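## Task

Read the lot number on the shelf edge beneath each cardboard box. Every box whose number occurs two or more times anywhere in the storeroom must end up resting on the desk, entirely on top of it with nothing overhanging its edge. All other boxes must stay on the shelves they started on. The desk must stay roughly where it was, and the robot must not fall over or be left leaning.

## Robot and tools

ROBOT. A Hello Robot Stretch 4 with a single arm. It has an omni-wheel base, a lift that slides up a mast, and an arm that telescopes forward. The wrist has yaw, pitch and roll and carries a five-finger hand. The robot is about 1.6 m tall, and its base rim lies within 0.23 m of the base origin. Objects may occasionally get nudged by something outside the robot.

FRAMES. Base frame: origin on the floor beneath the base centre, x ahead, y to the left, z up, in metres. hand_pose is given in this frame and marks a point 0.045 m in front of the palm; the printed value can be somewhat wrong. base_odometry uses the frame the base had at the start. It is built only from wheel rotation, so slipping shows up as travel. Heading is in rad, positive to the left, from -3.142 to 3.142. If turned_by_wheels and turned_by_imu drift more than about 0.1 rad apart during one move, the base probably slipped or hit something.

move. An action is "base", "joints" or both, optionally with "pace", "speeds" and "contact_limits". Alternatively it is {"end_of_arm": "enable_torque"} alone, which re-powers wrist motors that have switched off. "cameras" and "blocking" are not part of the action. A move with no action just reports the state.
- base: a single object holding offsets from where the base last reported itself. translate_m is metres, forward positive, -2 to 2. strafe_m is metres sideways, left positive, -2 to 2. rotate_rad is radians, counter-clockwise positive, -3.2 to 3.2. translate_m and strafe_m may be combined into one straight diagonal drive. rotate_rad must be given alone.
- joints: absolute targets, keyed by name.
  - lift_m: 0 to 1.2 m.
  - arm_m: extension, 0 to 0.55 m.
  - wrist_yaw_rad: -1.134 to 4.276. 0 points ahead, positive turns left, 3.14 is folded back; above 3.4 the arm can get in the way.
  - wrist_pitch_rad: -1.117 to 4.259. 0 is level, 1.57 points down.
  - wrist_roll_rad: -1.117 to 4.259. 0 has the palm up, 1.57 palm to the right, 3.14 palm down.
  - hand_little, hand_ring, hand_middle, hand_index and hand_thumb_bend: +1 is straight, -1 is curled.
  - hand_thumb_turn: +1 beside the palm, -1 opposite the fingers.
  - hand_force_limit (-1 to 1): a setting, not a motion. It sets the closing load at which a finger stops, from about 0 N to 10 N (15 N for the thumb).
  - hand_speed (-0.96 to 1): also a setting. Speed rises to full at 0.48 and above.
  - At the start, force limit is 0 and speed is -0.8. For a soft grip use hand_speed -0.94 or lower.
- A joint target outside its range is clipped and the result says so. Any other out-of-range value is refused. An unknown key makes the call invalid.
- pace: "slow", "default", "fast" or "max". speeds: per-joint top speed for wrist_pitch_rad, wrist_yaw_rad, wrist_roll_rad, lift_m or arm_m. A raised lift also slows the base.
- contact_limits: 0 (gentlest) to 1, for arm_m, lift_m, translate_m, strafe_m or rotate_rad. Give each limit only next to its own command; the default is 0.5. Even at 0 the arm needs a firm shove before it stops. Carrying a load upward counts toward lift_m's limit, so use at least 0.15 for 1 kg.
- blocking: true, or left out, waits until all motion ends. false returns within about half a second; wait(0) then shows progress under "earlier move".
- cameras: a list drawn from head_camera, head_left_camera, head_right_camera, wrist_camera or "all".

RESULTS. The "move" line reads done, or else the worst status. base_status and joint_status give each motion's outcome: done, moving, off_target, stopped, contact_stop, time_out, limit_stop_at_<name> or torque_fault.
An unrequested stop, or a refused move or wait, cancels the rest of that reply's move, wait and finished_scene calls.
The status lines, in detail:
- on_its_own reports joints or wheels that are holding, slack or off.
- joint_positions, motor_effort (percent) and servo_current (mA) each show a peak in brackets.
- hand_stopped_by lists little, ring, middle, index, thumb_bend and thumb_turn, each as moving, target, force, stalled or fault. The <finger>_load_n values are in N; positive means the finger is pushed open. A lost grip shows as loads falling toward 0.
- lidar_m has 12 sectors of 30 degrees each, counter-clockwise from straight ahead. "-" means nothing seen, or something closer than 0.25 m.
- wrist_depth_mm is a 7x7 grid of depths in mm.
- base_tilt is in degrees.
- "pictures" lists the returned images in order.

OTHER TOOLS.
- wait: seconds from 0 to 10, plus optional cameras.
- stop: brakes all running motion. It can also re-brake wheels left slack.
- zoom_image: camera, plus region [x0, y0, x1, y1] in pixels measured from the top-left corner, at most 504 by 504. Use it to read lot labels.
- show_instructions: shows the reference pages.
- finished_scene: takes {"scene": n} with the current scene number. The goal must then hold with the robot gone.

CAMERAS. head_camera sits on top of the mast and looks ahead and down; turn the base to look elsewhere. The two head fisheyes also show the base and the arm. wrist_camera looks along the palm; with the palm down its image is upside down.

HAND. With the thumb turned in front of the palm, the hand can wrap around objects about 0.035 to 0.065 m thick. Fingers reach 0.06 to 0.07 m beyond the hand point. The wrist camera sits behind the palm's heel and can collide with things.

CAUTIONS.
- Self-collision risk:
  - The hand over the base with lift_m below about 0.25, or 0.45 when pointing down.
  - Tilting the hand up while rolling it.
  - wrist_yaw_rad plus wrist_pitch_rad below about -1.1.
  - Rolling or tilting while the wrist is folded back.
- Tipping risk: more than 1 kg held with arm_m above 0.2 while driving, and hard pushes with the hand held high.
- A tilt above 6 degrees makes the lift, arm and wheels go slack. A slack lift drops several centimetres.
- Wrist motors shut off when pushing at maximum effort; send enable_torque to restore them.
- Do not drop objects, release them while moving, slam into things, or shove the desk or shelves hard. Lower objects gently onto the desk, well inside its edges.

Each tool is called after "Call:" by a JSON object that holds its "fn" and its "kwargs".

Reference images:

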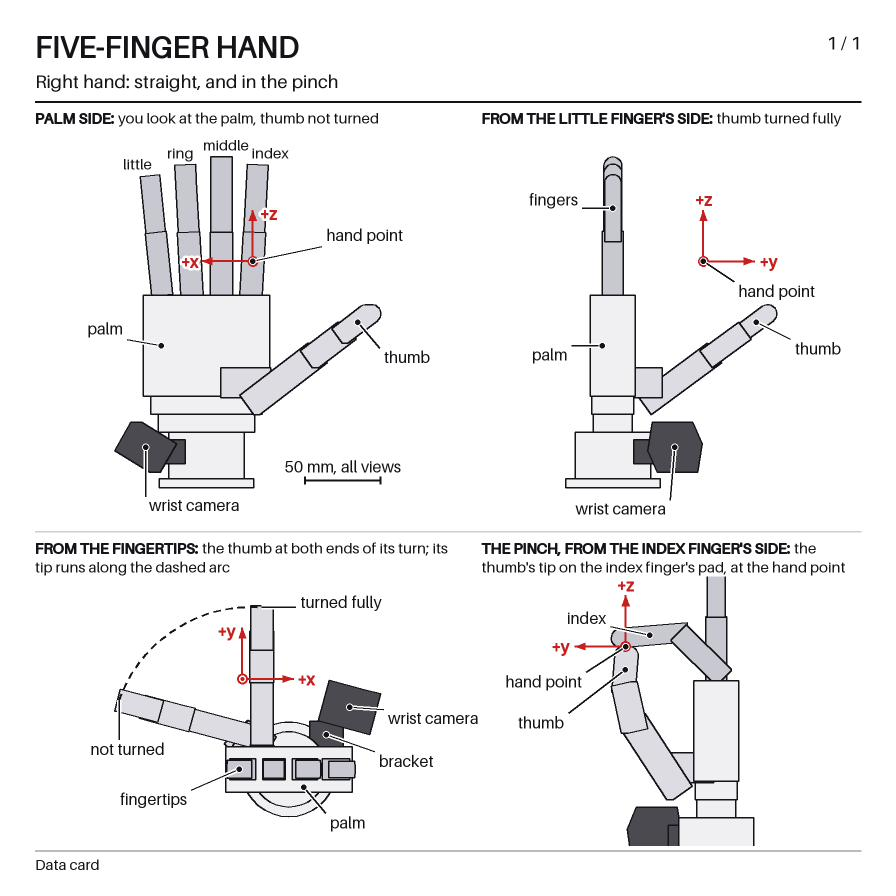

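## Session

Call:
{"fn": "move", "kwargs": {}}

Scene clock: 0.00 s.
base_odometry: x=+0.000 y=+0.000 heading=+0.000
turned_by_wheels: +0.000
turned_by_imu: +0.000
base_tilt: forward=-0.5 right=+0.8
lidar_m: 1.57 1.00 0.68 0.62 0.64 0.87 2.68 1.30 0.89 0.83 1.64 1.69
base_status: not commanded
joint_positions: lift_m=+0.212 arm_m=+0.000 wrist_yaw_rad=+3.116 wrist_pitch_rad=+0.004 wrist_roll_rad=+0.000 hand_little=+1.000 hand_ring=+1.000 hand_middle=+1.000 hand_index=+1.000 hand_thumb_turn=+1.000 hand_thumb_bend=+1.000 hand_force_limit=+0.000 hand_speed=-0.800
joint_status: not commanded
measured_speeds: all 0
hand_stopped_by: target,target,target,target,target,target
little_load_n: 0.0
ring_load_n: 0.0
middle_load_n: 0.0
index_load_n: 0.0
thumb_bend_load_n: 0.0
thumb_turn_load_n: 0.0
motor_effort: lift_m=+20 arm_m=-5 wheel_0=+1 wheel_1=-1 wheel_2=+1
servo_current: wrist_yaw_rad=39 wrist_pitch_rad=26 wrist_roll_rad=52
hand_pose: x=-0.0475 y=+0.1239 z=+0.4496 quat_wxyz=(-0.493, -0.494, +0.507, +0.506) (m; base frame)
wrist_depth_mm: - 138 - - 1618 960 - / - 139 245 - 1618 991 - / 112 139 220 - 1756 1025 - / 138 149 - - 1708 1078 - / - - - - 1808 1098 - / 1537 1537 1499 198 1397 - - / 1060 1008 110 109 - - -
pictures: head_camera, head_left_camera, head_right_camera, wrist_camera

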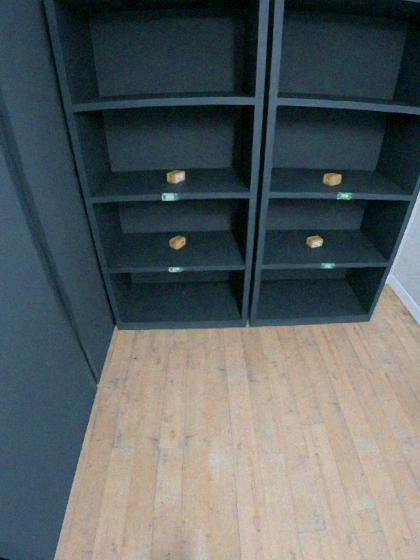

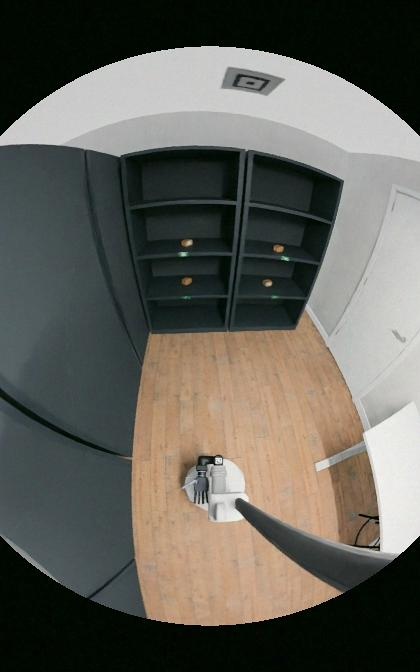

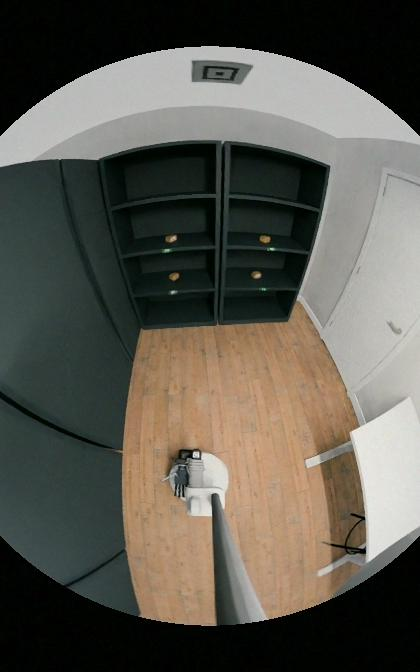

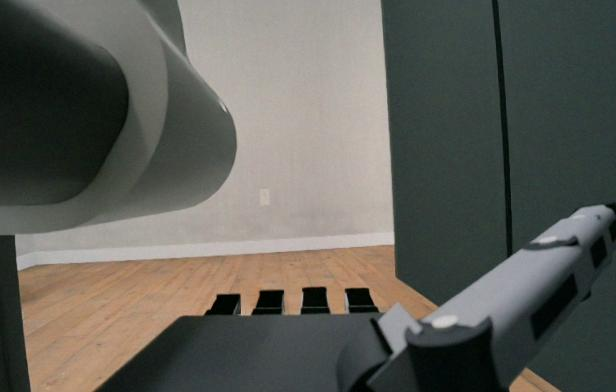

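Call:
{"fn": "zoom_image", "kwargs": {"camera": "head_camera", "region": [150, 160, 200, 280]}}

Call:
{"fn": "zoom_image", "kwargs": {"camera": "head_camera", "region": [295, 160, 365, 280]}}

Call:
{"fn": "zoom_image", "kwargs": {"camera": "head_camera", "region": [160, 260, 190, 280]}}

Call:
{"fn": "zoom_image", "kwargs": {"camera": "head_camera", "region": [315, 255, 345, 275]}}

Scaled by 4.200 from the camera's 420x560 image, which has a finer 1200x1600 frame.

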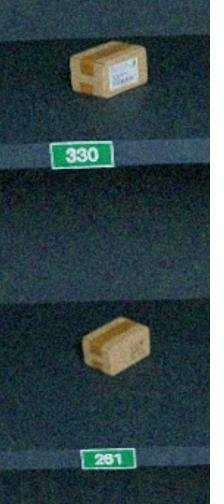

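Scaled by 4.200 from the camera's 420x560 image, which has a finer 1200x1600 frame.

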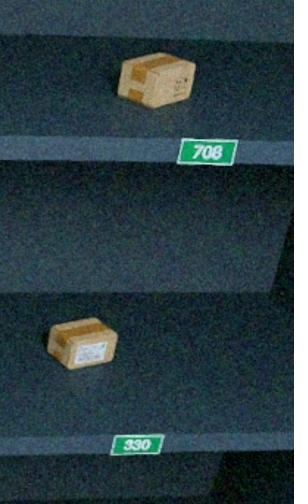

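Scaled by 16.800 from the camera's 420x560 image, which has a finer 1200x1600 frame.

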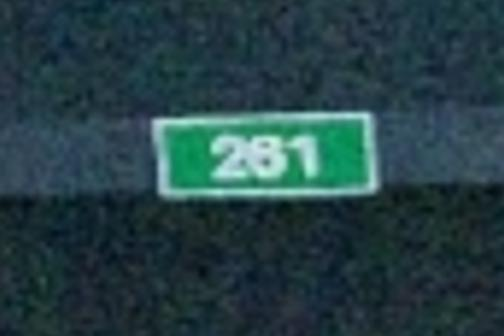

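Scaled by 16.800 from the camera's 420x560 image, which has a finer 1200x1600 frame.

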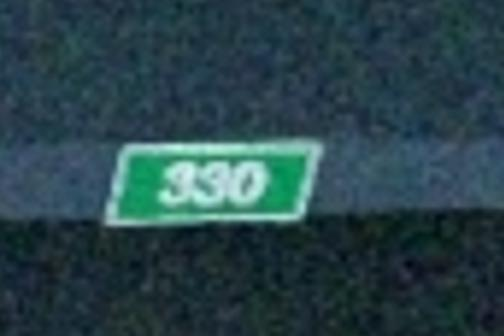

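Call:
{"fn": "move", "kwargs": {"base": {"rotate_rad": -3.06}, "pace": "fast", "cameras": ["head_camera", "head_left_camera"]}}

Scene clock: 23.83 s.
move: done
base_odometry: x=+0.000 y=+0.000 heading=-3.060
turned_by_wheels: -3.060
turned_by_imu: -3.069
base_tilt: forward=-0.4 right=+0.9
lidar_m: 2.67 1.21 0.86 0.82 1.68 1.67 1.60 0.90 0.66 0.63 0.66 0.92
base_status: done
joint_positions: lift_m=+0.212 arm_m=+0.000 wrist_yaw_rad=+3.116 wrist_pitch_rad=+0.004 wrist_roll_rad=+0.000 hand_little=+1.000 hand_ring=+1.000 hand_middle=+1.000 hand_index=+1.000 hand_thumb_turn=+1.000 hand_thumb_bend=+1.000 hand_force_limit=+0.000 hand_speed=-0.800
joint_status: not commanded
measured_speeds: all 0
hand_stopped_by: target,target,target,target,target,target
little_load_n: 0.0
ring_load_n: 0.0
middle_load_n: 0.0
index_load_n: 0.0
thumb_bend_load_n: 0.0
thumb_turn_load_n: 0.0
motor_effort: lift_m=+20(20) arm_m=-5(5) wheel_0=+1(11) wheel_1=+3(16) wheel_2=+0(11)
servo_current: wrist_yaw_rad=46(52) wrist_pitch_rad=33(46) wrist_roll_rad=52(65)
hand_pose: x=-0.0475 y=+0.1239 z=+0.4496 quat_wxyz=(-0.493, -0.494, +0.507, +0.506) (m; base frame)
wrist_depth_mm: - 138 - - - - - / - 140 - - - - - / 116 139 226 - - - - / 138 154 - - - - - / 1098 1756 - 1921 - - - / 1118 1464 182 131 1499 - - / 1042 1025 110 109 - - -
pictures: head_camera, head_left_camera

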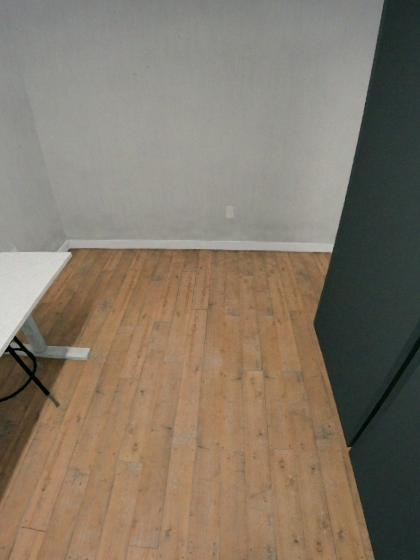

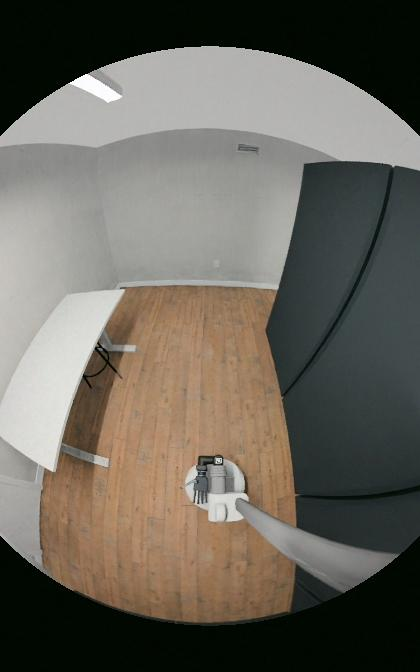

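Call:
{"fn": "move", "kwargs": {"base": {"translate_m": 1.9}, "pace": "fast"}}

Call:
{"fn": "move", "kwargs": {"base": {"translate_m": 0.32}, "cameras": ["head_right_camera"]}}

Scene clock: 38.73 s.
move: done
base_odometry: x=-1.894 y=-0.156 heading=-3.060
turned_by_wheels: +0.000
turned_by_imu: +0.000
base_tilt: forward=-0.5 right=+0.9
lidar_m: 0.76 0.82 1.13 1.60 0.97 1.20 2.52 0.92 0.67 0.88 1.12 0.81
base_status: done
joint_positions: lift_m=+0.212 arm_m=+0.000 wrist_yaw_rad=+3.116 wrist_pitch_rad=+0.004 wrist_roll_rad=+0.000 hand_little=+1.000 hand_ring=+1.000 hand_middle=+1.000 hand_index=+1.000 hand_thumb_turn=+1.000 hand_thumb_bend=+1.000 hand_force_limit=+0.000 hand_speed=-0.800
joint_status: not commanded
measured_speeds: all 0
hand_stopped_by: target,target,target,target,target,target
little_load_n: 0.0
ring_load_n: 0.0
middle_load_n: -0.5
index_load_n: 0.0
thumb_bend_load_n: 0.0
thumb_turn_load_n: 0.0
motor_effort: lift_m=+20(20) arm_m=-5(5) wheel_0=+0(9) wheel_1=+0(12) wheel_2=+1(15)
servo_current: wrist_yaw_rad=39(52) wrist_pitch_rad=33(46) wrist_roll_rad=52(65)
hand_pose: x=-0.0475 y=+0.1239 z=+0.4496 quat_wxyz=(-0.493, -0.494, +0.507, +0.506) (m; base frame)
wrist_depth_mm: - 139 - - - - - / - 139 - - - - - / 115 140 226 - - - - / 139 154 - - - - - / 1098 - - - - - - / 1182 1397 1464 199 1464 - - / 1078 976 110 109 - - -
pictures: none

Scene clock: 41.30 s.
move: done
base_odometry: x=-2.212 y=-0.182 heading=-3.059
turned_by_wheels: +0.000
turned_by_imu: +0.000
base_tilt: forward=-0.5 right=+0.8
lidar_m: 0.45 0.46 0.67 1.61 1.15 1.20 2.53 0.90 0.85 1.81 0.66 0.48
base_status: done
joint_positions: lift_m=+0.212 arm_m=+0.000 wrist_yaw_rad=+3.116 wrist_pitch_rad=+0.004 wrist_roll_rad=+0.000 hand_little=+1.000 hand_ring=+1.000 hand_middle=+1.000 hand_index=+1.000 hand_thumb_turn=+1.000 hand_thumb_bend=+1.000 hand_force_limit=+0.000 hand_speed=-0.800
joint_status: not commanded
measured_speeds: all 0
hand_stopped_by: target,target,target,target,target,target
little_load_n: -0.5
ring_load_n: 0.0
middle_load_n: 0.0
index_load_n: 0.0
thumb_bend_load_n: 0.0
thumb_turn_load_n: 0.0
motor_effort: lift_m=+20(20) arm_m=-5(5) wheel_0=+1(9) wheel_1=+2(10) wheel_2=+1(13)
servo_current: wrist_yaw_rad=46(52) wrist_pitch_rad=39(46) wrist_roll_rad=46(65)
hand_pose: x=-0.0475 y=+0.1239 z=+0.4496 quat_wxyz=(-0.493, -0.494, +0.507, +0.506) (m; base frame)
wrist_depth_mm: - 139 - - - - - / - 139 - - - - - / 116 140 226 - - - 1661 / 138 154 - - - - - / 1160 1618 - - - - - / 1205 1366 1430 198 1464 - - / 1078 991 110 109 - - -
pictures: head_right_camera

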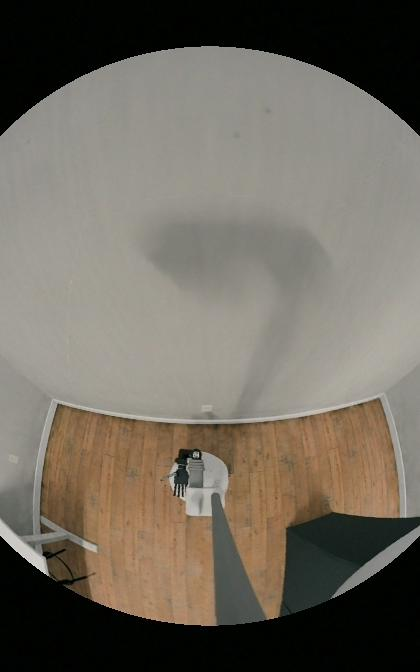

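Call:
{"fn": "move", "kwargs": {"base": {"strafe_m": -1.38}, "cameras": ["head_right_camera"]}}

Scene clock: 55.57 s.
move: done
base_odometry: x=-2.326 y=+1.193 heading=-3.059
turned_by_wheels: +0.000
turned_by_imu: -0.002
base_tilt: forward=-0.4 right=+0.9
lidar_m: 0.44 0.48 0.65 1.83 0.77 0.60 0.99 1.05 0.77 0.73 0.66 0.47
base_status: done
joint_positions: lift_m=+0.212 arm_m=+0.000 wrist_yaw_rad=+3.116 wrist_pitch_rad=+0.004 wrist_roll_rad=+0.000 hand_little=+1.000 hand_ring=+1.000 hand_middle=+1.000 hand_index=+1.000 hand_thumb_turn=+1.000 hand_thumb_bend=+1.000 hand_force_limit=+0.000 hand_speed=-0.800
joint_status: not commanded
measured_speeds: all 0
hand_stopped_by: target,target,target,target,target,target
little_load_n: 0.5
ring_load_n: 0.0
middle_load_n: 0.0
index_load_n: 0.0
thumb_bend_load_n: 0.0
thumb_turn_load_n: 0.0
motor_effort: lift_m=+20(20) arm_m=-5(5) wheel_0=+1(11) wheel_1=-3(13) wheel_2=+0(3)
servo_current: wrist_yaw_rad=46(46) wrist_pitch_rad=26(52) wrist_roll_rad=59(65)
hand_pose: x=-0.0475 y=+0.1239 z=+0.4496 quat_wxyz=(-0.493, -0.494, +0.507, +0.506) (m; base frame)
wrist_depth_mm: - 138 - - 676 661 676 / - 139 - - 668 668 676 / 115 140 226 - 676 668 676 / 139 154 - - 668 676 676 / 1281 - - - 668 676 - / 1308 1537 1464 198 676 - - / 1060 991 110 109 - - -
pictures: head_right_camera

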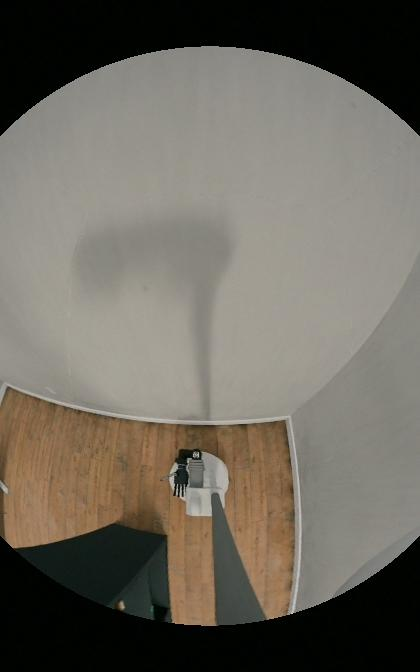

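Call:
{"fn": "move", "kwargs": {"base": {"strafe_m": -0.35}}}

Call:
{"fn": "move", "kwargs": {"base": {"rotate_rad": 1.571}}}

Call:
{"fn": "move", "kwargs": {"base": {"strafe_m": 0.8}, "cameras": ["head_camera", "head_left_camera"]}}

Scene clock: 63.53 s.
move: done
base_odometry: x=-2.355 y=+1.542 heading=-3.059
turned_by_wheels: +0.000
turned_by_imu: -0.001
base_tilt: forward=-0.5 right=+0.8
lidar_m: 0.44 0.47 0.65 1.89 0.79 0.88 1.59 0.56 0.40 0.39 0.40 0.47
base_status: done
joint_positions: lift_m=+0.212 arm_m=+0.000 wrist_yaw_rad=+3.116 wrist_pitch_rad=+0.004 wrist_roll_rad=+0.000 hand_little=+1.000 hand_ring=+1.000 hand_middle=+1.000 hand_index=+1.000 hand_thumb_turn=+1.000 hand_thumb_bend=+1.000 hand_force_limit=+0.000 hand_speed=-0.800
joint_status: not commanded
measured_speeds: all 0
hand_stopped_by: target,target,target,target,target,target
little_load_n: 0.0
ring_load_n: 0.0
middle_load_n: 0.0
index_load_n: 0.0
thumb_bend_load_n: 0.0
thumb_turn_load_n: 0.0
motor_effort: lift_m=+20(20) arm_m=-5(5) wheel_0=+1(11) wheel_1=-1(16) wheel_2=+0(2)
servo_current: wrist_yaw_rad=46(52) wrist_pitch_rad=39(39) wrist_roll_rad=52(65)
hand_pose: x=-0.0475 y=+0.1239 z=+0.4496 quat_wxyz=(-0.493, -0.494, +0.507, +0.506) (m; base frame)
wrist_depth_mm: - 139 - - - 1308 707 / - 139 - - - 1576 683 / 115 139 226 - - - 691 / 139 154 - - - - 707 / 768 1160 - - - - - / 768 1060 1499 198 1464 - - / 750 946 110 109 - - -
pictures: none

Scene clock: 65.60 s.
move: done
base_odometry: x=-2.355 y=+1.542 heading=-1.489
turned_by_wheels: +1.570
turned_by_imu: +1.574
base_tilt: forward=-0.5 right=+0.9
lidar_m: 1.86 0.81 0.86 1.55 0.60 0.41 0.38 0.40 0.46 0.43 0.46 0.67
base_status: done
joint_positions: lift_m=+0.212 arm_m=+0.000 wrist_yaw_rad=+3.116 wrist_pitch_rad=+0.004 wrist_roll_rad=+0.000 hand_little=+1.000 hand_ring=+1.000 hand_middle=+1.000 hand_index=+1.000 hand_thumb_turn=+1.000 hand_thumb_bend=+1.000 hand_force_limit=+0.000 hand_speed=-0.800
joint_status: not commanded
measured_speeds: all 0
hand_stopped_by: target,target,target,target,target,target
little_load_n: 0.0
ring_load_n: 0.0
middle_load_n: 0.0
index_load_n: 0.0
thumb_bend_load_n: 0.0
thumb_turn_load_n: 0.0
motor_effort: lift_m=+20(20) arm_m=-5(5) wheel_0=-1(10) wheel_1=-4(13) wheel_2=-2(9)
servo_current: wrist_yaw_rad=39(46) wrist_pitch_rad=39(46) wrist_roll_rad=52(59)
hand_pose: x=-0.0475 y=+0.1239 z=+0.4496 quat_wxyz=(-0.493, -0.494, +0.507, +0.506) (m; base frame)
wrist_depth_mm: - 139 517 521 521 530 539 / - 140 517 525 521 525 530 / 116 140 256 521 525 525 535 / 139 155 521 525 530 535 535 / 512 521 521 525 530 530 - / 512 512 204 199 535 - - / 517 517 110 109 - - -
pictures: none

Scene clock: 69.60 s.
move: done
base_odometry: x=-1.557 y=+1.607 heading=-1.489
turned_by_wheels: +0.000
turned_by_imu: +0.001
base_tilt: forward=-0.5 right=+0.9
lidar_m: 0.58 0.61 0.84 1.53 0.58 0.41 0.39 0.40 0.56 1.24 1.31 0.61
base_status: done
joint_positions: lift_m=+0.212 arm_m=+0.000 wrist_yaw_rad=+3.116 wrist_pitch_rad=+0.004 wrist_roll_rad=+0.000 hand_little=+1.000 hand_ring=+1.000 hand_middle=+1.000 hand_index=+1.000 hand_thumb_turn=+1.000 hand_thumb_bend=+1.000 hand_force_limit=+0.000 hand_speed=-0.800
joint_status: not commanded
measured_speeds: all 0
hand_stopped_by: target,target,target,target,target,target
little_load_n: 0.0
ring_load_n: 0.0
middle_load_n: 0.0
index_load_n: 0.0
thumb_bend_load_n: 0.0
thumb_turn_load_n: 0.0
motor_effort: lift_m=+20(20) arm_m=-5(5) wheel_0=+1(12) wheel_1=+0(15) wheel_2=+0(3)
servo_current: wrist_yaw_rad=46(46) wrist_pitch_rad=33(46) wrist_roll_rad=52(65)
hand_pose: x=-0.0475 y=+0.1239 z=+0.4496 quat_wxyz=(-0.493, -0.494, +0.507, +0.506) (m; base frame)
wrist_depth_mm: - 139 508 512 508 517 517 / - 139 504 512 517 521 521 / 115 140 258 512 521 525 521 / 138 155 512 512 521 521 530 / 512 508 512 517 530 525 - / 512 512 204 199 521 - - / 512 512 110 109 - - -
pictures: head_camera, head_left_camera

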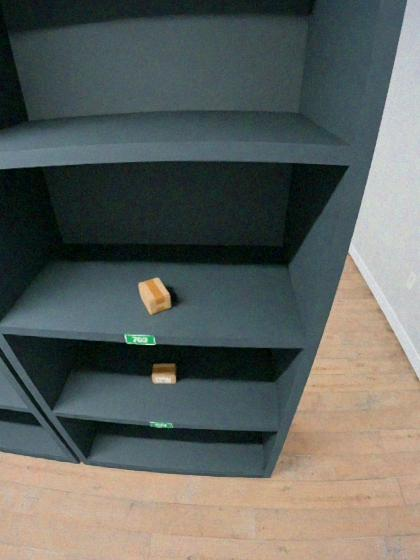

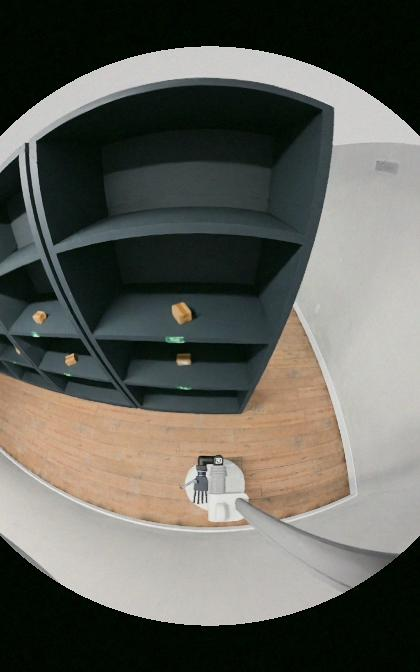

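Call:
{"fn": "zoom_image", "kwargs": {"camera": "head_camera", "region": [120, 270, 190, 440]}}

Call:
{"fn": "move", "kwargs": {"base": {"strafe_m": 1.0}, "cameras": ["head_camera"]}}

Call:
{"fn": "zoom_image", "kwargs": {"camera": "head_camera", "region": [100, 270, 240, 440]}}

Call:
{"fn": "move", "kwargs": {"base": {"strafe_m": 1.25}, "cameras": ["head_camera"]}}

Call:
{"fn": "zoom_image", "kwargs": {"camera": "head_camera", "region": [0, 290, 210, 440]}}

Call:
{"fn": "zoom_image", "kwargs": {"camera": "head_camera", "region": [210, 290, 420, 440]}}

Scaled by 2.965 from the camera's 420x560 image, which has a finer 1200x1600 frame.

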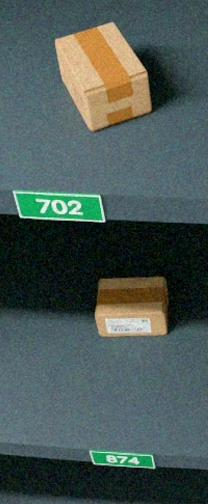

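Scene clock: 81.03 s.
move: done
base_odometry: x=-0.561 y=+1.689 heading=-1.489
turned_by_wheels: +0.000
turned_by_imu: +0.000
base_tilt: forward=-0.5 right=+0.9
lidar_m: 0.59 0.61 0.88 1.47 0.55 0.39 0.38 0.38 0.56 1.57 0.84 0.63
base_status: done
joint_positions: lift_m=+0.212 arm_m=+0.000 wrist_yaw_rad=+3.116 wrist_pitch_rad=+0.004 wrist_roll_rad=+0.000 hand_little=+1.000 hand_ring=+1.000 hand_middle=+1.000 hand_index=+1.000 hand_thumb_turn=+1.000 hand_thumb_bend=+1.000 hand_force_limit=+0.000 hand_speed=-0.800
joint_status: not commanded
measured_speeds: all 0
hand_stopped_by: target,target,target,target,target,target
little_load_n: 0.0
ring_load_n: 0.0
middle_load_n: 0.0
index_load_n: 0.0
thumb_bend_load_n: 0.0
thumb_turn_load_n: 0.0
motor_effort: lift_m=+20(20) arm_m=-5(5) wheel_0=+1(11) wheel_1=-1(15) wheel_2=+0(3)
servo_current: wrist_yaw_rad=46(46) wrist_pitch_rad=33(52) wrist_roll_rad=52(59)
hand_pose: x=-0.0475 y=+0.1239 z=+0.4496 quat_wxyz=(-0.493, -0.494, +0.507, +0.506) (m; base frame)
wrist_depth_mm: - 139 504 504 508 512 512 / - 139 504 504 508 512 512 / 115 139 256 508 508 508 517 / 139 155 508 512 508 512 517 / 504 500 504 508 508 512 - / 504 504 204 199 508 - - / 508 508 110 109 - - -
pictures: head_camera

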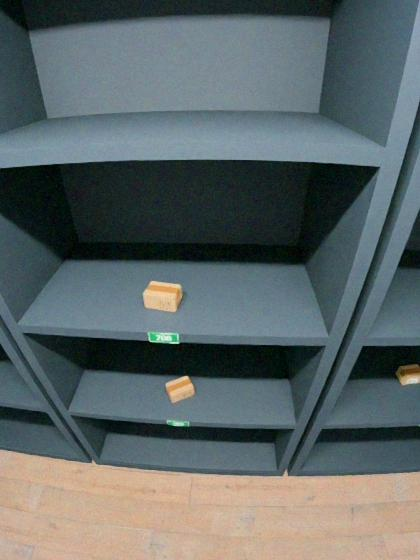

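Scaled by 2.965 from the camera's 420x560 image, which has a finer 1200x1600 frame.

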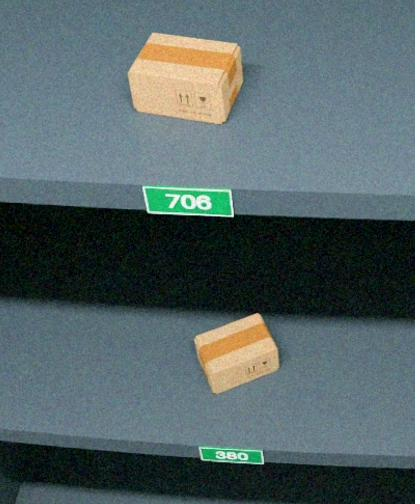

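Scene clock: 86.53 s.
move: done
base_odometry: x=+0.685 y=+1.792 heading=-1.489
turned_by_wheels: +0.000
turned_by_imu: +0.001
base_tilt: forward=-0.5 right=+0.9
lidar_m: 0.60 0.64 0.91 1.23 0.54 0.38 0.34 0.38 0.52 1.52 0.89 0.63
base_status: done
joint_positions: lift_m=+0.212 arm_m=+0.000 wrist_yaw_rad=+3.116 wrist_pitch_rad=+0.004 wrist_roll_rad=+0.000 hand_little=+1.000 hand_ring=+1.000 hand_middle=+1.000 hand_index=+1.000 hand_thumb_turn=+1.000 hand_thumb_bend=+1.000 hand_force_limit=+0.000 hand_speed=-0.800
joint_status: not commanded
measured_speeds: all 0
hand_stopped_by: target,target,target,target,target,target
little_load_n: 0.0
ring_load_n: 0.0
middle_load_n: 0.0
index_load_n: 0.0
thumb_bend_load_n: 0.0
thumb_turn_load_n: 0.0
motor_effort: lift_m=+20(20) arm_m=-5(5) wheel_0=+0(10) wheel_1=+2(15) wheel_2=+0(3)
servo_current: wrist_yaw_rad=39(46) wrist_pitch_rad=33(46) wrist_roll_rad=59(65)
hand_pose: x=-0.0475 y=+0.1239 z=+0.4496 quat_wxyz=(-0.493, -0.494, +0.507, +0.506) (m; base frame)
wrist_depth_mm: - 139 484 488 492 496 492 / - 139 488 496 496 500 500 / 116 139 256 496 496 496 496 / 139 154 492 496 496 496 504 / 488 496 488 492 500 500 - / 496 492 204 198 496 - - / 484 492 110 109 - - -
pictures: head_camera

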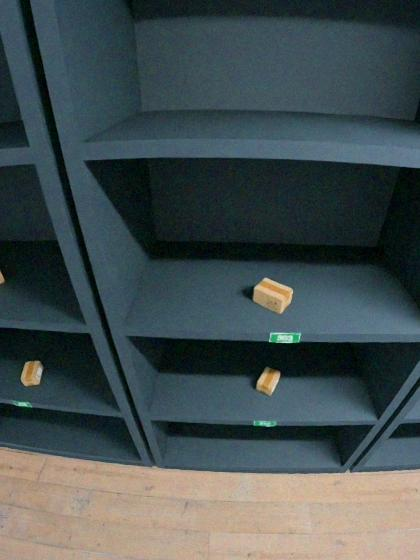

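Scaled by 2.400 from the camera's 420x560 image, which has a finer 1200x1600 frame.

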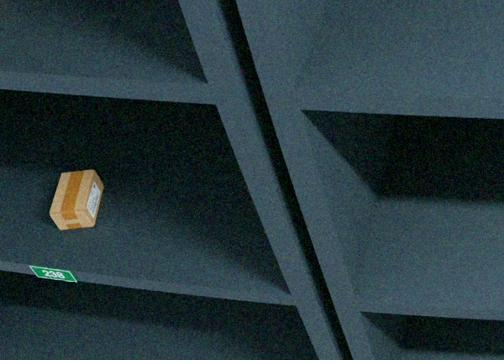

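Scaled by 2.400 from the camera's 420x560 image, which has a finer 1200x1600 frame.

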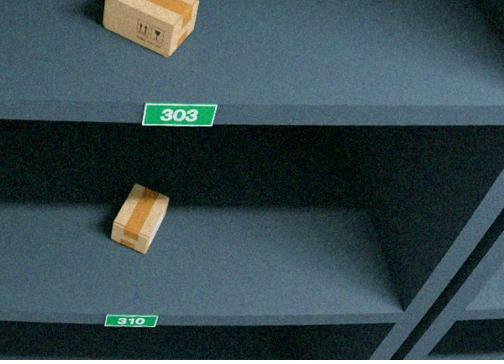

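Call:
{"fn": "zoom_image", "kwargs": {"camera": "head_camera", "region": [250, 325, 310, 430]}}

Call:
{"fn": "move", "kwargs": {"base": {"strafe_m": 0.4}, "cameras": ["head_camera"]}}

Call:
{"fn": "zoom_image", "kwargs": {"camera": "head_camera", "region": [0, 230, 200, 430]}}

Scaled by 4.800 from the camera's 420x560 image, which has a finer 1200x1600 frame.

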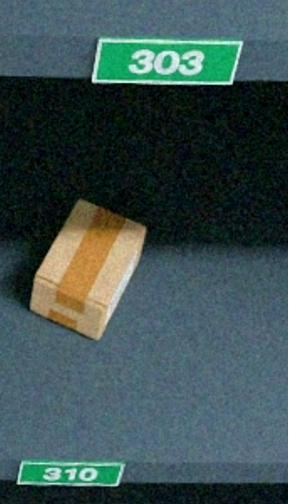

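Scene clock: 96.27 s.
move: done
base_odometry: x=+1.084 y=+1.825 heading=-1.489
turned_by_wheels: +0.000
turned_by_imu: +0.000
base_tilt: forward=-0.5 right=+0.9
lidar_m: 0.60 0.64 0.87 0.83 0.53 0.37 0.35 0.38 0.52 1.54 0.88 0.64
base_status: done
joint_positions: lift_m=+0.212 arm_m=+0.000 wrist_yaw_rad=+3.116 wrist_pitch_rad=+0.004 wrist_roll_rad=+0.000 hand_little=+1.000 hand_ring=+1.000 hand_middle=+1.000 hand_index=+1.000 hand_thumb_turn=+1.000 hand_thumb_bend=+1.000 hand_force_limit=+0.000 hand_speed=-0.800
joint_status: not commanded
measured_speeds: all 0
hand_stopped_by: target,target,target,target,target,target
little_load_n: 0.0
ring_load_n: 0.0
middle_load_n: 0.0
index_load_n: 0.0
thumb_bend_load_n: 0.0
thumb_turn_load_n: 0.0
motor_effort: lift_m=+19(20) arm_m=-5(5) wheel_0=+0(12) wheel_1=+1(14) wheel_2=+0(3)
servo_current: wrist_yaw_rad=39(52) wrist_pitch_rad=39(46) wrist_roll_rad=59(59)
hand_pose: x=-0.0475 y=+0.1239 z=+0.4496 quat_wxyz=(-0.493, -0.494, +0.507, +0.506) (m; base frame)
wrist_depth_mm: - 139 484 492 488 492 488 / - 139 484 492 492 488 496 / 116 139 256 492 488 492 488 / 139 154 488 488 488 492 500 / 484 484 496 488 488 496 - / 484 488 204 198 496 - - / 484 492 110 109 - - -
pictures: head_camera

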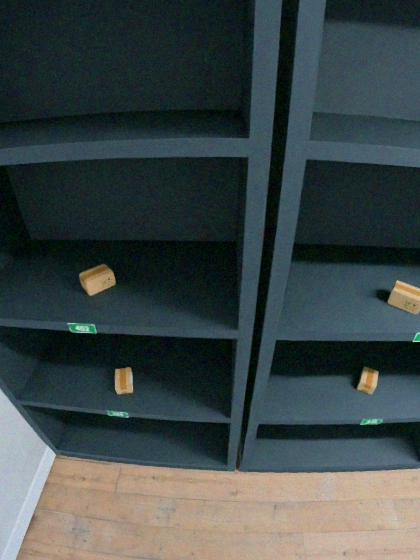

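Scaled by 2.520 from the camera's 420x560 image, which has a finer 1200x1600 frame.

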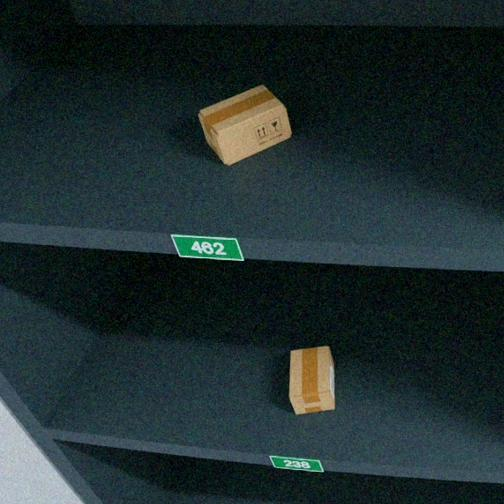

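Call:
{"fn": "zoom_image", "kwargs": {"camera": "head_camera", "region": [60, 315, 140, 425]}}

Call:
{"fn": "move", "kwargs": {"base": {"strafe_m": -1.7}, "cameras": ["head_camera", "head_left_camera"]}}

Call:
{"fn": "zoom_image", "kwargs": {"camera": "head_camera", "region": [130, 320, 220, 430]}}

Call:
{"fn": "zoom_image", "kwargs": {"camera": "head_camera", "region": [160, 410, 200, 435]}}

Scaled by 4.582 from the camera's 420x560 image, which has a finer 1200x1600 frame.

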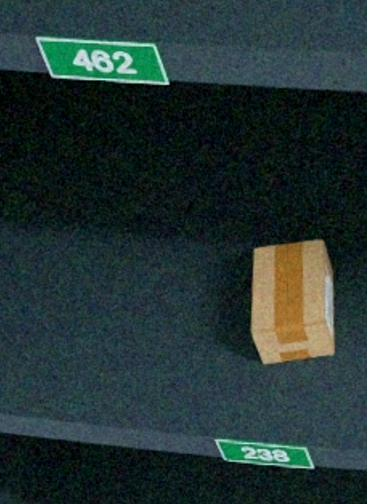

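Scene clock: 116.50 s.
move: done
base_odometry: x=-0.610 y=+1.685 heading=-1.489
turned_by_wheels: +0.000
turned_by_imu: -0.006
base_tilt: forward=-0.4 right=+0.8
lidar_m: 0.59 0.61 0.87 1.50 0.55 0.39 0.37 0.40 0.56 1.56 0.87 0.62
base_status: done
joint_positions: lift_m=+0.212 arm_m=+0.000 wrist_yaw_rad=+3.116 wrist_pitch_rad=+0.004 wrist_roll_rad=+0.000 hand_little=+1.000 hand_ring=+1.000 hand_middle=+1.000 hand_index=+1.000 hand_thumb_turn=+1.000 hand_thumb_bend=+1.000 hand_force_limit=+0.000 hand_speed=-0.800
joint_status: not commanded
measured_speeds: all 0
hand_stopped_by: target,target,target,target,target,target
little_load_n: -0.5
ring_load_n: 0.0
middle_load_n: -0.5
index_load_n: 0.0
thumb_bend_load_n: 0.0
thumb_turn_load_n: 0.0
motor_effort: lift_m=+20(20) arm_m=-5(5) wheel_0=-1(12) wheel_1=-1(14) wheel_2=+0(3)
servo_current: wrist_yaw_rad=46(52) wrist_pitch_rad=26(52) wrist_roll_rad=52(65)
hand_pose: x=-0.0475 y=+0.1239 z=+0.4496 quat_wxyz=(-0.493, -0.494, +0.507, +0.506) (m; base frame)
wrist_depth_mm: - 139 500 508 504 508 508 / - 139 504 504 504 512 512 / 115 140 255 504 512 512 521 / 139 155 508 504 508 517 517 / 504 504 500 504 504 512 - / 496 508 204 199 512 - - / 500 504 110 109 - - -
pictures: head_camera, head_left_camera

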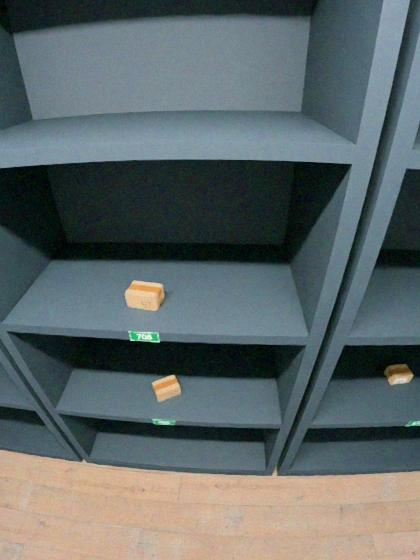

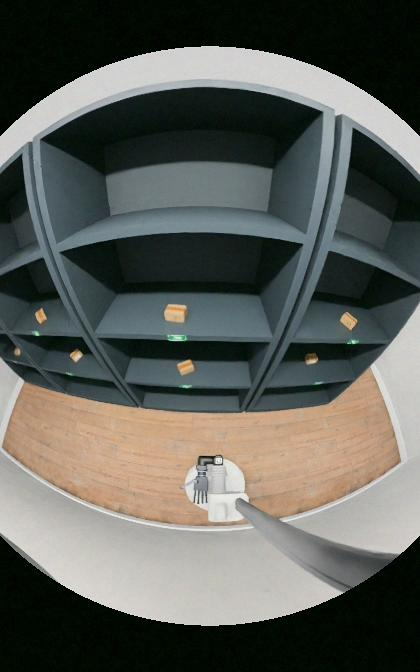

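Scaled by 4.582 from the camera's 420x560 image, which has a finer 1200x1600 frame.

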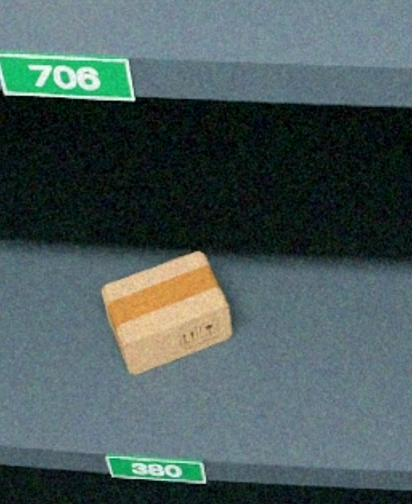

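Scaled by 12.600 from the camera's 420x560 image, which has a finer 1200x1600 frame.

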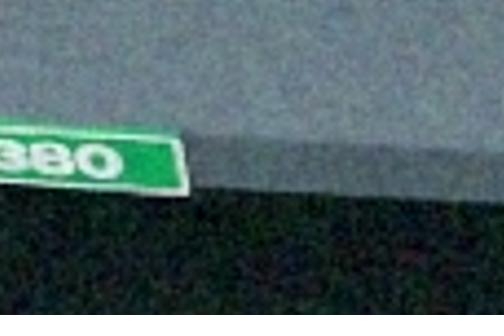

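Call:
{"fn": "zoom_image", "kwargs": {"camera": "head_camera", "region": [148, 412, 180, 432]}}

Call:
{"fn": "zoom_image", "kwargs": {"camera": "head_camera", "region": [125, 325, 165, 350]}}

Scaled by 15.750 from the camera's 420x560 image, which has a finer 1200x1600 frame.

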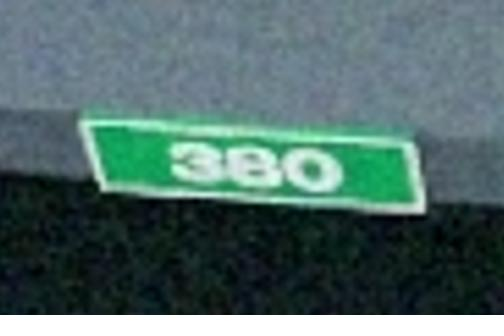

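Scaled by 12.600 from the camera's 420x560 image, which has a finer 1200x1600 frame.

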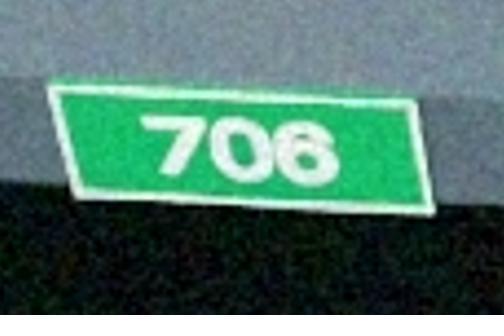

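Call:
{"fn": "move", "kwargs": {"base": {"strafe_m": -1.8}, "pace": "fast"}}

Call:
{"fn": "move", "kwargs": {"base": {"translate_m": 1.75}, "pace": "fast"}}

Call:
{"fn": "move", "kwargs": {"base": {"rotate_rad": 1.571}, "pace": "fast", "cameras": ["head_camera"]}}

Scene clock: 155.87 s.
move: done
base_odometry: x=-2.405 y=+1.538 heading=-1.489
turned_by_wheels: +0.000
turned_by_imu: -0.005
base_tilt: forward=-0.5 right=+0.8
lidar_m: 1.64 0.86 0.85 1.55 0.58 0.39 0.37 0.40 0.41 0.39 0.41 0.58
base_status: done
joint_positions: lift_m=+0.212 arm_m=+0.000 wrist_yaw_rad=+3.116 wrist_pitch_rad=+0.004 wrist_roll_rad=+0.000 hand_little=+1.000 hand_ring=+1.000 hand_middle=+1.000 hand_index=+1.000 hand_thumb_turn=+1.000 hand_thumb_bend=+1.000 hand_force_limit=+0.000 hand_speed=-0.800
joint_status: not commanded
measured_speeds: all 0
hand_stopped_by: target,target,target,target,target,target
little_load_n: 0.0
ring_load_n: 0.0
middle_load_n: 0.0
index_load_n: 0.0
thumb_bend_load_n: 0.0
thumb_turn_load_n: 0.0
motor_effort: lift_m=+19(20) arm_m=-5(5) wheel_0=-3(13) wheel_1=+2(17) wheel_2=+0(3)
servo_current: wrist_yaw_rad=39(46) wrist_pitch_rad=39(52) wrist_roll_rad=52(65)
hand_pose: x=-0.0475 y=+0.1239 z=+0.4496 quat_wxyz=(-0.493, -0.494, +0.507, +0.506) (m; base frame)
wrist_depth_mm: - 138 512 512 517 525 525 / - 139 508 512 517 517 525 / 115 139 256 508 521 525 521 / 139 154 512 517 517 521 530 / 504 512 512 512 521 525 - / 504 512 204 198 521 - - / 512 508 110 109 - - -
pictures: none

Scene clock: 161.53 s.
move: done
base_odometry: x=-2.261 y=-0.206 heading=-1.488
turned_by_wheels: +0.000
turned_by_imu: +0.001
base_tilt: forward=-0.5 right=+0.9
lidar_m: 1.59 1.19 1.17 2.58 0.97 0.88 1.66 0.59 0.39 0.39 0.43 0.60
base_status: done
joint_positions: lift_m=+0.212 arm_m=+0.000 wrist_yaw_rad=+3.116 wrist_pitch_rad=+0.004 wrist_roll_rad=+0.000 hand_little=+1.000 hand_ring=+1.000 hand_middle=+1.000 hand_index=+1.000 hand_thumb_turn=+1.000 hand_thumb_bend=+1.000 hand_force_limit=+0.000 hand_speed=-0.800
joint_status: not commanded
measured_speeds: all 0
hand_stopped_by: target,target,target,target,target,target
little_load_n: 0.0
ring_load_n: 0.0
middle_load_n: 0.0
index_load_n: 0.0
thumb_bend_load_n: 0.0
thumb_turn_load_n: 0.0
motor_effort: lift_m=+19(20) arm_m=-5(5) wheel_0=+1(9) wheel_1=+3(11) wheel_2=+1(14)
servo_current: wrist_yaw_rad=39(46) wrist_pitch_rad=26(52) wrist_roll_rad=52(65)
hand_pose: x=-0.0475 y=+0.1239 z=+0.4496 quat_wxyz=(-0.493, -0.494, +0.507, +0.506) (m; base frame)
wrist_depth_mm: - 139 - - - 960 820 / - 139 - - - 991 798 / 115 139 225 - - 976 798 / 139 154 - - - 991 809 / 778 1182 - - - 1098 - / 788 1078 1430 199 1464 - - / 778 917 110 109 - - -
pictures: none

Scene clock: 163.27 s.
move: done
base_odometry: x=-2.261 y=-0.206 heading=+0.082
turned_by_wheels: +1.571
turned_by_imu: +1.575
base_tilt: forward=-0.5 right=+0.9
lidar_m: 2.56 0.97 0.87 1.62 0.60 0.43 0.40 0.41 0.59 1.59 1.20 1.18
base_status: done
joint_positions: lift_m=+0.212 arm_m=+0.000 wrist_yaw_rad=+3.116 wrist_pitch_rad=+0.004 wrist_roll_rad=+0.000 hand_little=+1.000 hand_ring=+1.000 hand_middle=+1.000 hand_index=+1.000 hand_thumb_turn=+1.000 hand_thumb_bend=+1.000 hand_force_limit=+0.000 hand_speed=-0.800
joint_status: not commanded
measured_speeds: all 0
hand_stopped_by: target,target,target,target,target,target
little_load_n: 0.0
ring_load_n: 0.0
middle_load_n: 0.0
index_load_n: 0.0
thumb_bend_load_n: 0.0
thumb_turn_load_n: 0.0
motor_effort: lift_m=+20(20) arm_m=-5(5) wheel_0=-2(9) wheel_1=-1(12) wheel_2=+0(12)
servo_current: wrist_yaw_rad=39(46) wrist_pitch_rad=46(46) wrist_roll_rad=52(59)
hand_pose: x=-0.0475 y=+0.1239 z=+0.4496 quat_wxyz=(-0.493, -0.494, +0.507, +0.506) (m; base frame)
wrist_depth_mm: - 139 530 530 539 539 544 / - 139 530 535 535 539 544 / 115 140 256 539 549 539 549 / 139 154 530 535 539 544 554 / 530 535 535 549 535 549 - / 530 530 205 198 544 - - / 530 535 110 109 - - -
pictures: head_camera

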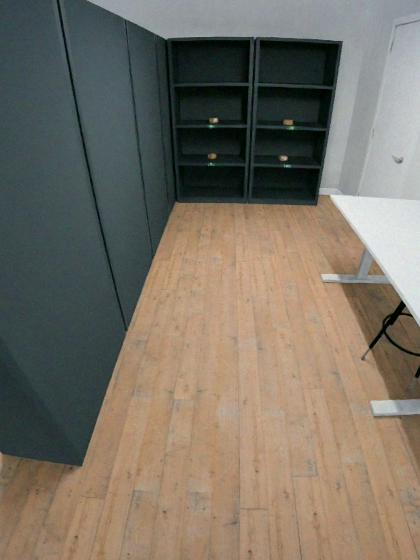

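Call:
{"fn": "move", "kwargs": {"base": {"translate_m": 2.0}, "pace": "fast"}}

Call:
{"fn": "move", "kwargs": {"base": {"translate_m": 0.9}, "pace": "fast", "cameras": ["head_camera", "head_left_camera"]}}

Scene clock: 178.47 s.
move: done
base_odometry: x=-0.267 y=-0.041 heading=+0.083
turned_by_wheels: +0.000
turned_by_imu: +0.001
base_tilt: forward=-0.6 right=+0.8
lidar_m: 1.85 0.94 0.67 0.64 0.67 0.95 2.41 1.20 0.85 0.81 0.87 1.93
base_status: done
joint_positions: lift_m=+0.212 arm_m=+0.000 wrist_yaw_rad=+3.116 wrist_pitch_rad=+0.004 wrist_roll_rad=+0.000 hand_little=+1.000 hand_ring=+1.000 hand_middle=+1.000 hand_index=+1.000 hand_thumb_turn=+1.000 hand_thumb_bend=+1.000 hand_force_limit=+0.000 hand_speed=-0.800
joint_status: not commanded
measured_speeds: all 0
hand_stopped_by: target,target,target,target,target,target
little_load_n: 0.0
ring_load_n: 0.0
middle_load_n: 0.0
index_load_n: 0.0
thumb_bend_load_n: 0.0
thumb_turn_load_n: 0.0
motor_effort: lift_m=+20(20) arm_m=-5(5) wheel_0=+0(9) wheel_1=+0(11) wheel_2=+3(16)
servo_current: wrist_yaw_rad=39(46) wrist_pitch_rad=26(46) wrist_roll_rad=52(65)
hand_pose: x=-0.0475 y=+0.1239 z=+0.4496 quat_wxyz=(-0.493, -0.494, +0.507, +0.506) (m; base frame)
wrist_depth_mm: - 139 - - - 1078 798 / - 140 - - - 1138 778 / 116 139 227 - - 1138 788 / 138 154 - - - 1138 798 / - - - - - 1229 - / 1576 1537 1537 199 1537 - - / 1060 991 110 109 - - -
pictures: none

Scene clock: 182.00 s.
move: done
base_odometry: x=+0.630 y=+0.033 heading=+0.083
turned_by_wheels: +0.000
turned_by_imu: +0.001
base_tilt: forward=-0.4 right=+0.9
lidar_m: 0.94 0.91 0.66 0.61 0.64 0.94 3.35 1.19 0.99 1.56 1.39 0.99
base_status: done
joint_positions: lift_m=+0.212 arm_m=+0.000 wrist_yaw_rad=+3.116 wrist_pitch_rad=+0.004 wrist_roll_rad=+0.000 hand_little=+1.000 hand_ring=+1.000 hand_middle=+1.000 hand_index=+1.000 hand_thumb_turn=+1.000 hand_thumb_bend=+1.000 hand_force_limit=+0.000 hand_speed=-0.800
joint_status: not commanded
measured_speeds: all 0
hand_stopped_by: target,target,target,target,target,target
little_load_n: 0.0
ring_load_n: 0.0
middle_load_n: 0.0
index_load_n: 0.0
thumb_bend_load_n: 0.0
thumb_turn_load_n: 0.0
motor_effort: lift_m=+19(20) arm_m=-5(5) wheel_0=+1(9) wheel_1=+2(13) wheel_2=+2(15)
servo_current: wrist_yaw_rad=39(46) wrist_pitch_rad=26(52) wrist_roll_rad=59(59)
hand_pose: x=-0.0475 y=+0.1239 z=+0.4496 quat_wxyz=(-0.493, -0.494, +0.507, +0.506) (m; base frame)
wrist_depth_mm: - 138 - - - - - / - 139 - - - - - / 115 140 226 - - - - / 139 154 - - - - - / - - - - - - - / 1576 1537 1499 199 1499 - - / 1060 991 110 109 - - -
pictures: head_camera, head_left_camera

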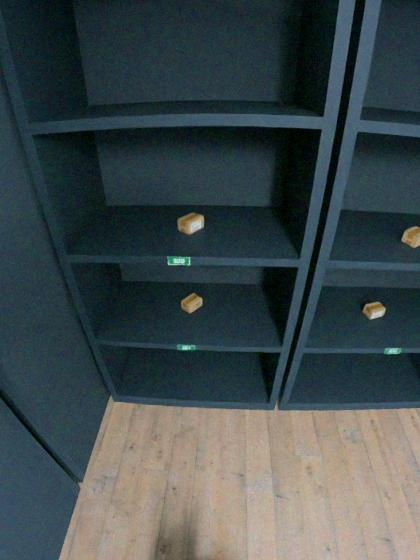

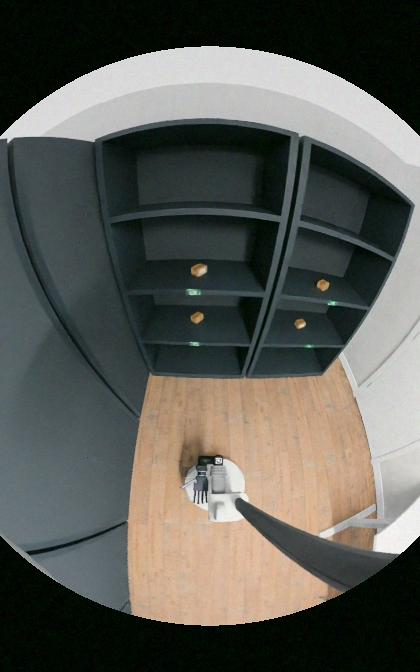

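Call:
{"fn": "zoom_image", "kwargs": {"camera": "head_camera", "region": [150, 200, 230, 360]}}

Call:
{"fn": "move", "kwargs": {"base": {"strafe_m": -0.4, "translate_m": 0.1}, "joints": {"wrist_yaw_rad": 0.0, "wrist_roll_rad": 3.14, "wrist_pitch_rad": 0.7, "hand_thumb_turn": -1, "lift_m": 1.087}, "cameras": ["head_camera", "head_left_camera"]}}

Call:
{"fn": "zoom_image", "kwargs": {"camera": "head_camera", "region": [210, 210, 330, 360]}}

Scaled by 3.150 from the camera's 420x560 image, which has a finer 1200x1600 frame.

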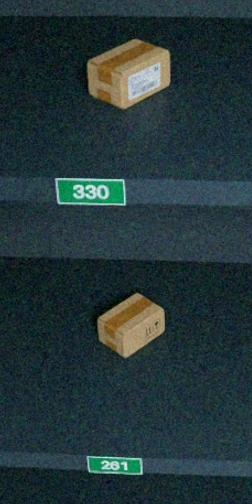

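Scene clock: 196.50 s.
move: done
base_odometry: x=+0.762 y=-0.357 heading=+0.083
turned_by_wheels: -0.001
turned_by_imu: -0.002
base_tilt: forward=-0.5 right=+1.0
lidar_m: 0.84 0.89 1.07 1.02 1.08 1.50 1.78 0.75 0.92 1.16 1.24 0.90
base_status: done
joint_positions: lift_m=+1.087 arm_m=+0.000 wrist_yaw_rad=+0.003 wrist_pitch_rad=+0.700 wrist_roll_rad=+3.137 hand_little=+1.000 hand_ring=+1.000 hand_middle=+1.000 hand_index=+1.000 hand_thumb_turn=-1.000 hand_thumb_bend=+1.000 hand_force_limit=+0.000 hand_speed=-0.800
joint_status: all done
measured_speeds: all 0
hand_stopped_by: target,target,target,target,target,target
little_load_n: 0.0
ring_load_n: 0.0
middle_load_n: 0.0
index_load_n: 0.0
thumb_bend_load_n: 0.0
thumb_turn_load_n: 0.0
motor_effort: lift_m=+25(30) arm_m=-5(5) wheel_0=-1(11) wheel_1=-3(13) wheel_2=-3(7)
servo_current: wrist_yaw_rad=39(137) wrist_pitch_rad=39(65) wrist_roll_rad=46(130)
hand_pose: x=+0.3017 y=-0.0565 z=+1.0760 quat_wxyz=(-0.298, +0.643, -0.639, +0.299) (m; base frame)
wrist_depth_mm: 1182 1160 1182 1205 1182 1182 1160 / 1308 1281 1281 1205 1229 1255 1281 / 1160 1336 1397 1430 - 1430 1366 / 991 991 1025 1042 - 1576 1499 / 1025 1160 1078 1118 - - - / 1042 1255 182 131 - - - / 976 1078 110 - - - -
pictures: head_camera, head_left_camera

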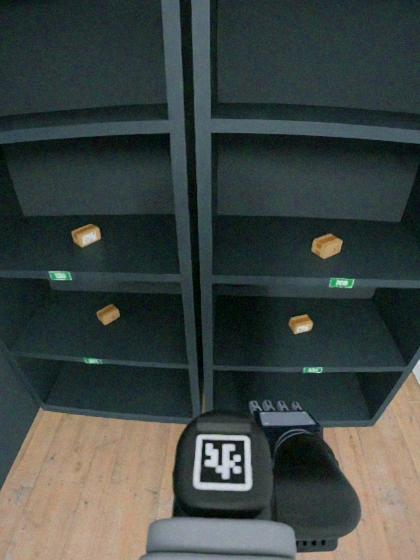

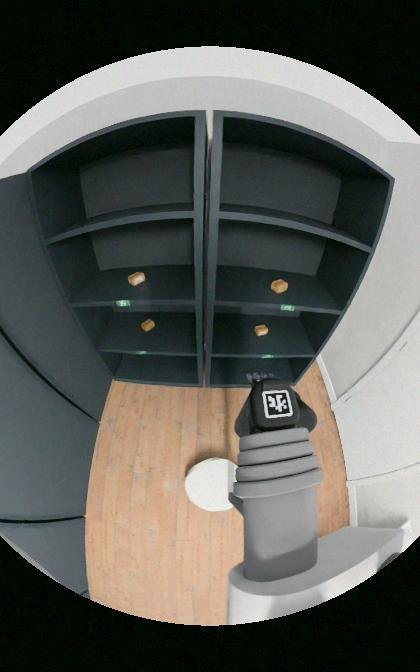

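Scaled by 3.360 from the camera's 420x560 image, which has a finer 1200x1600 frame.

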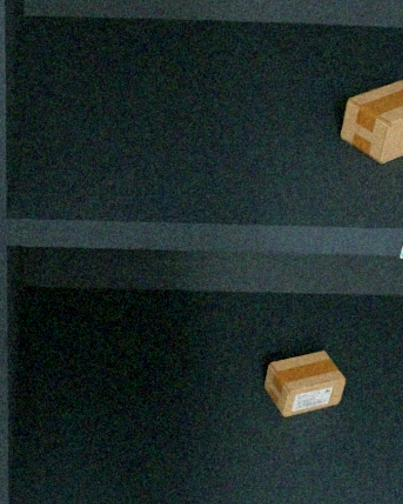

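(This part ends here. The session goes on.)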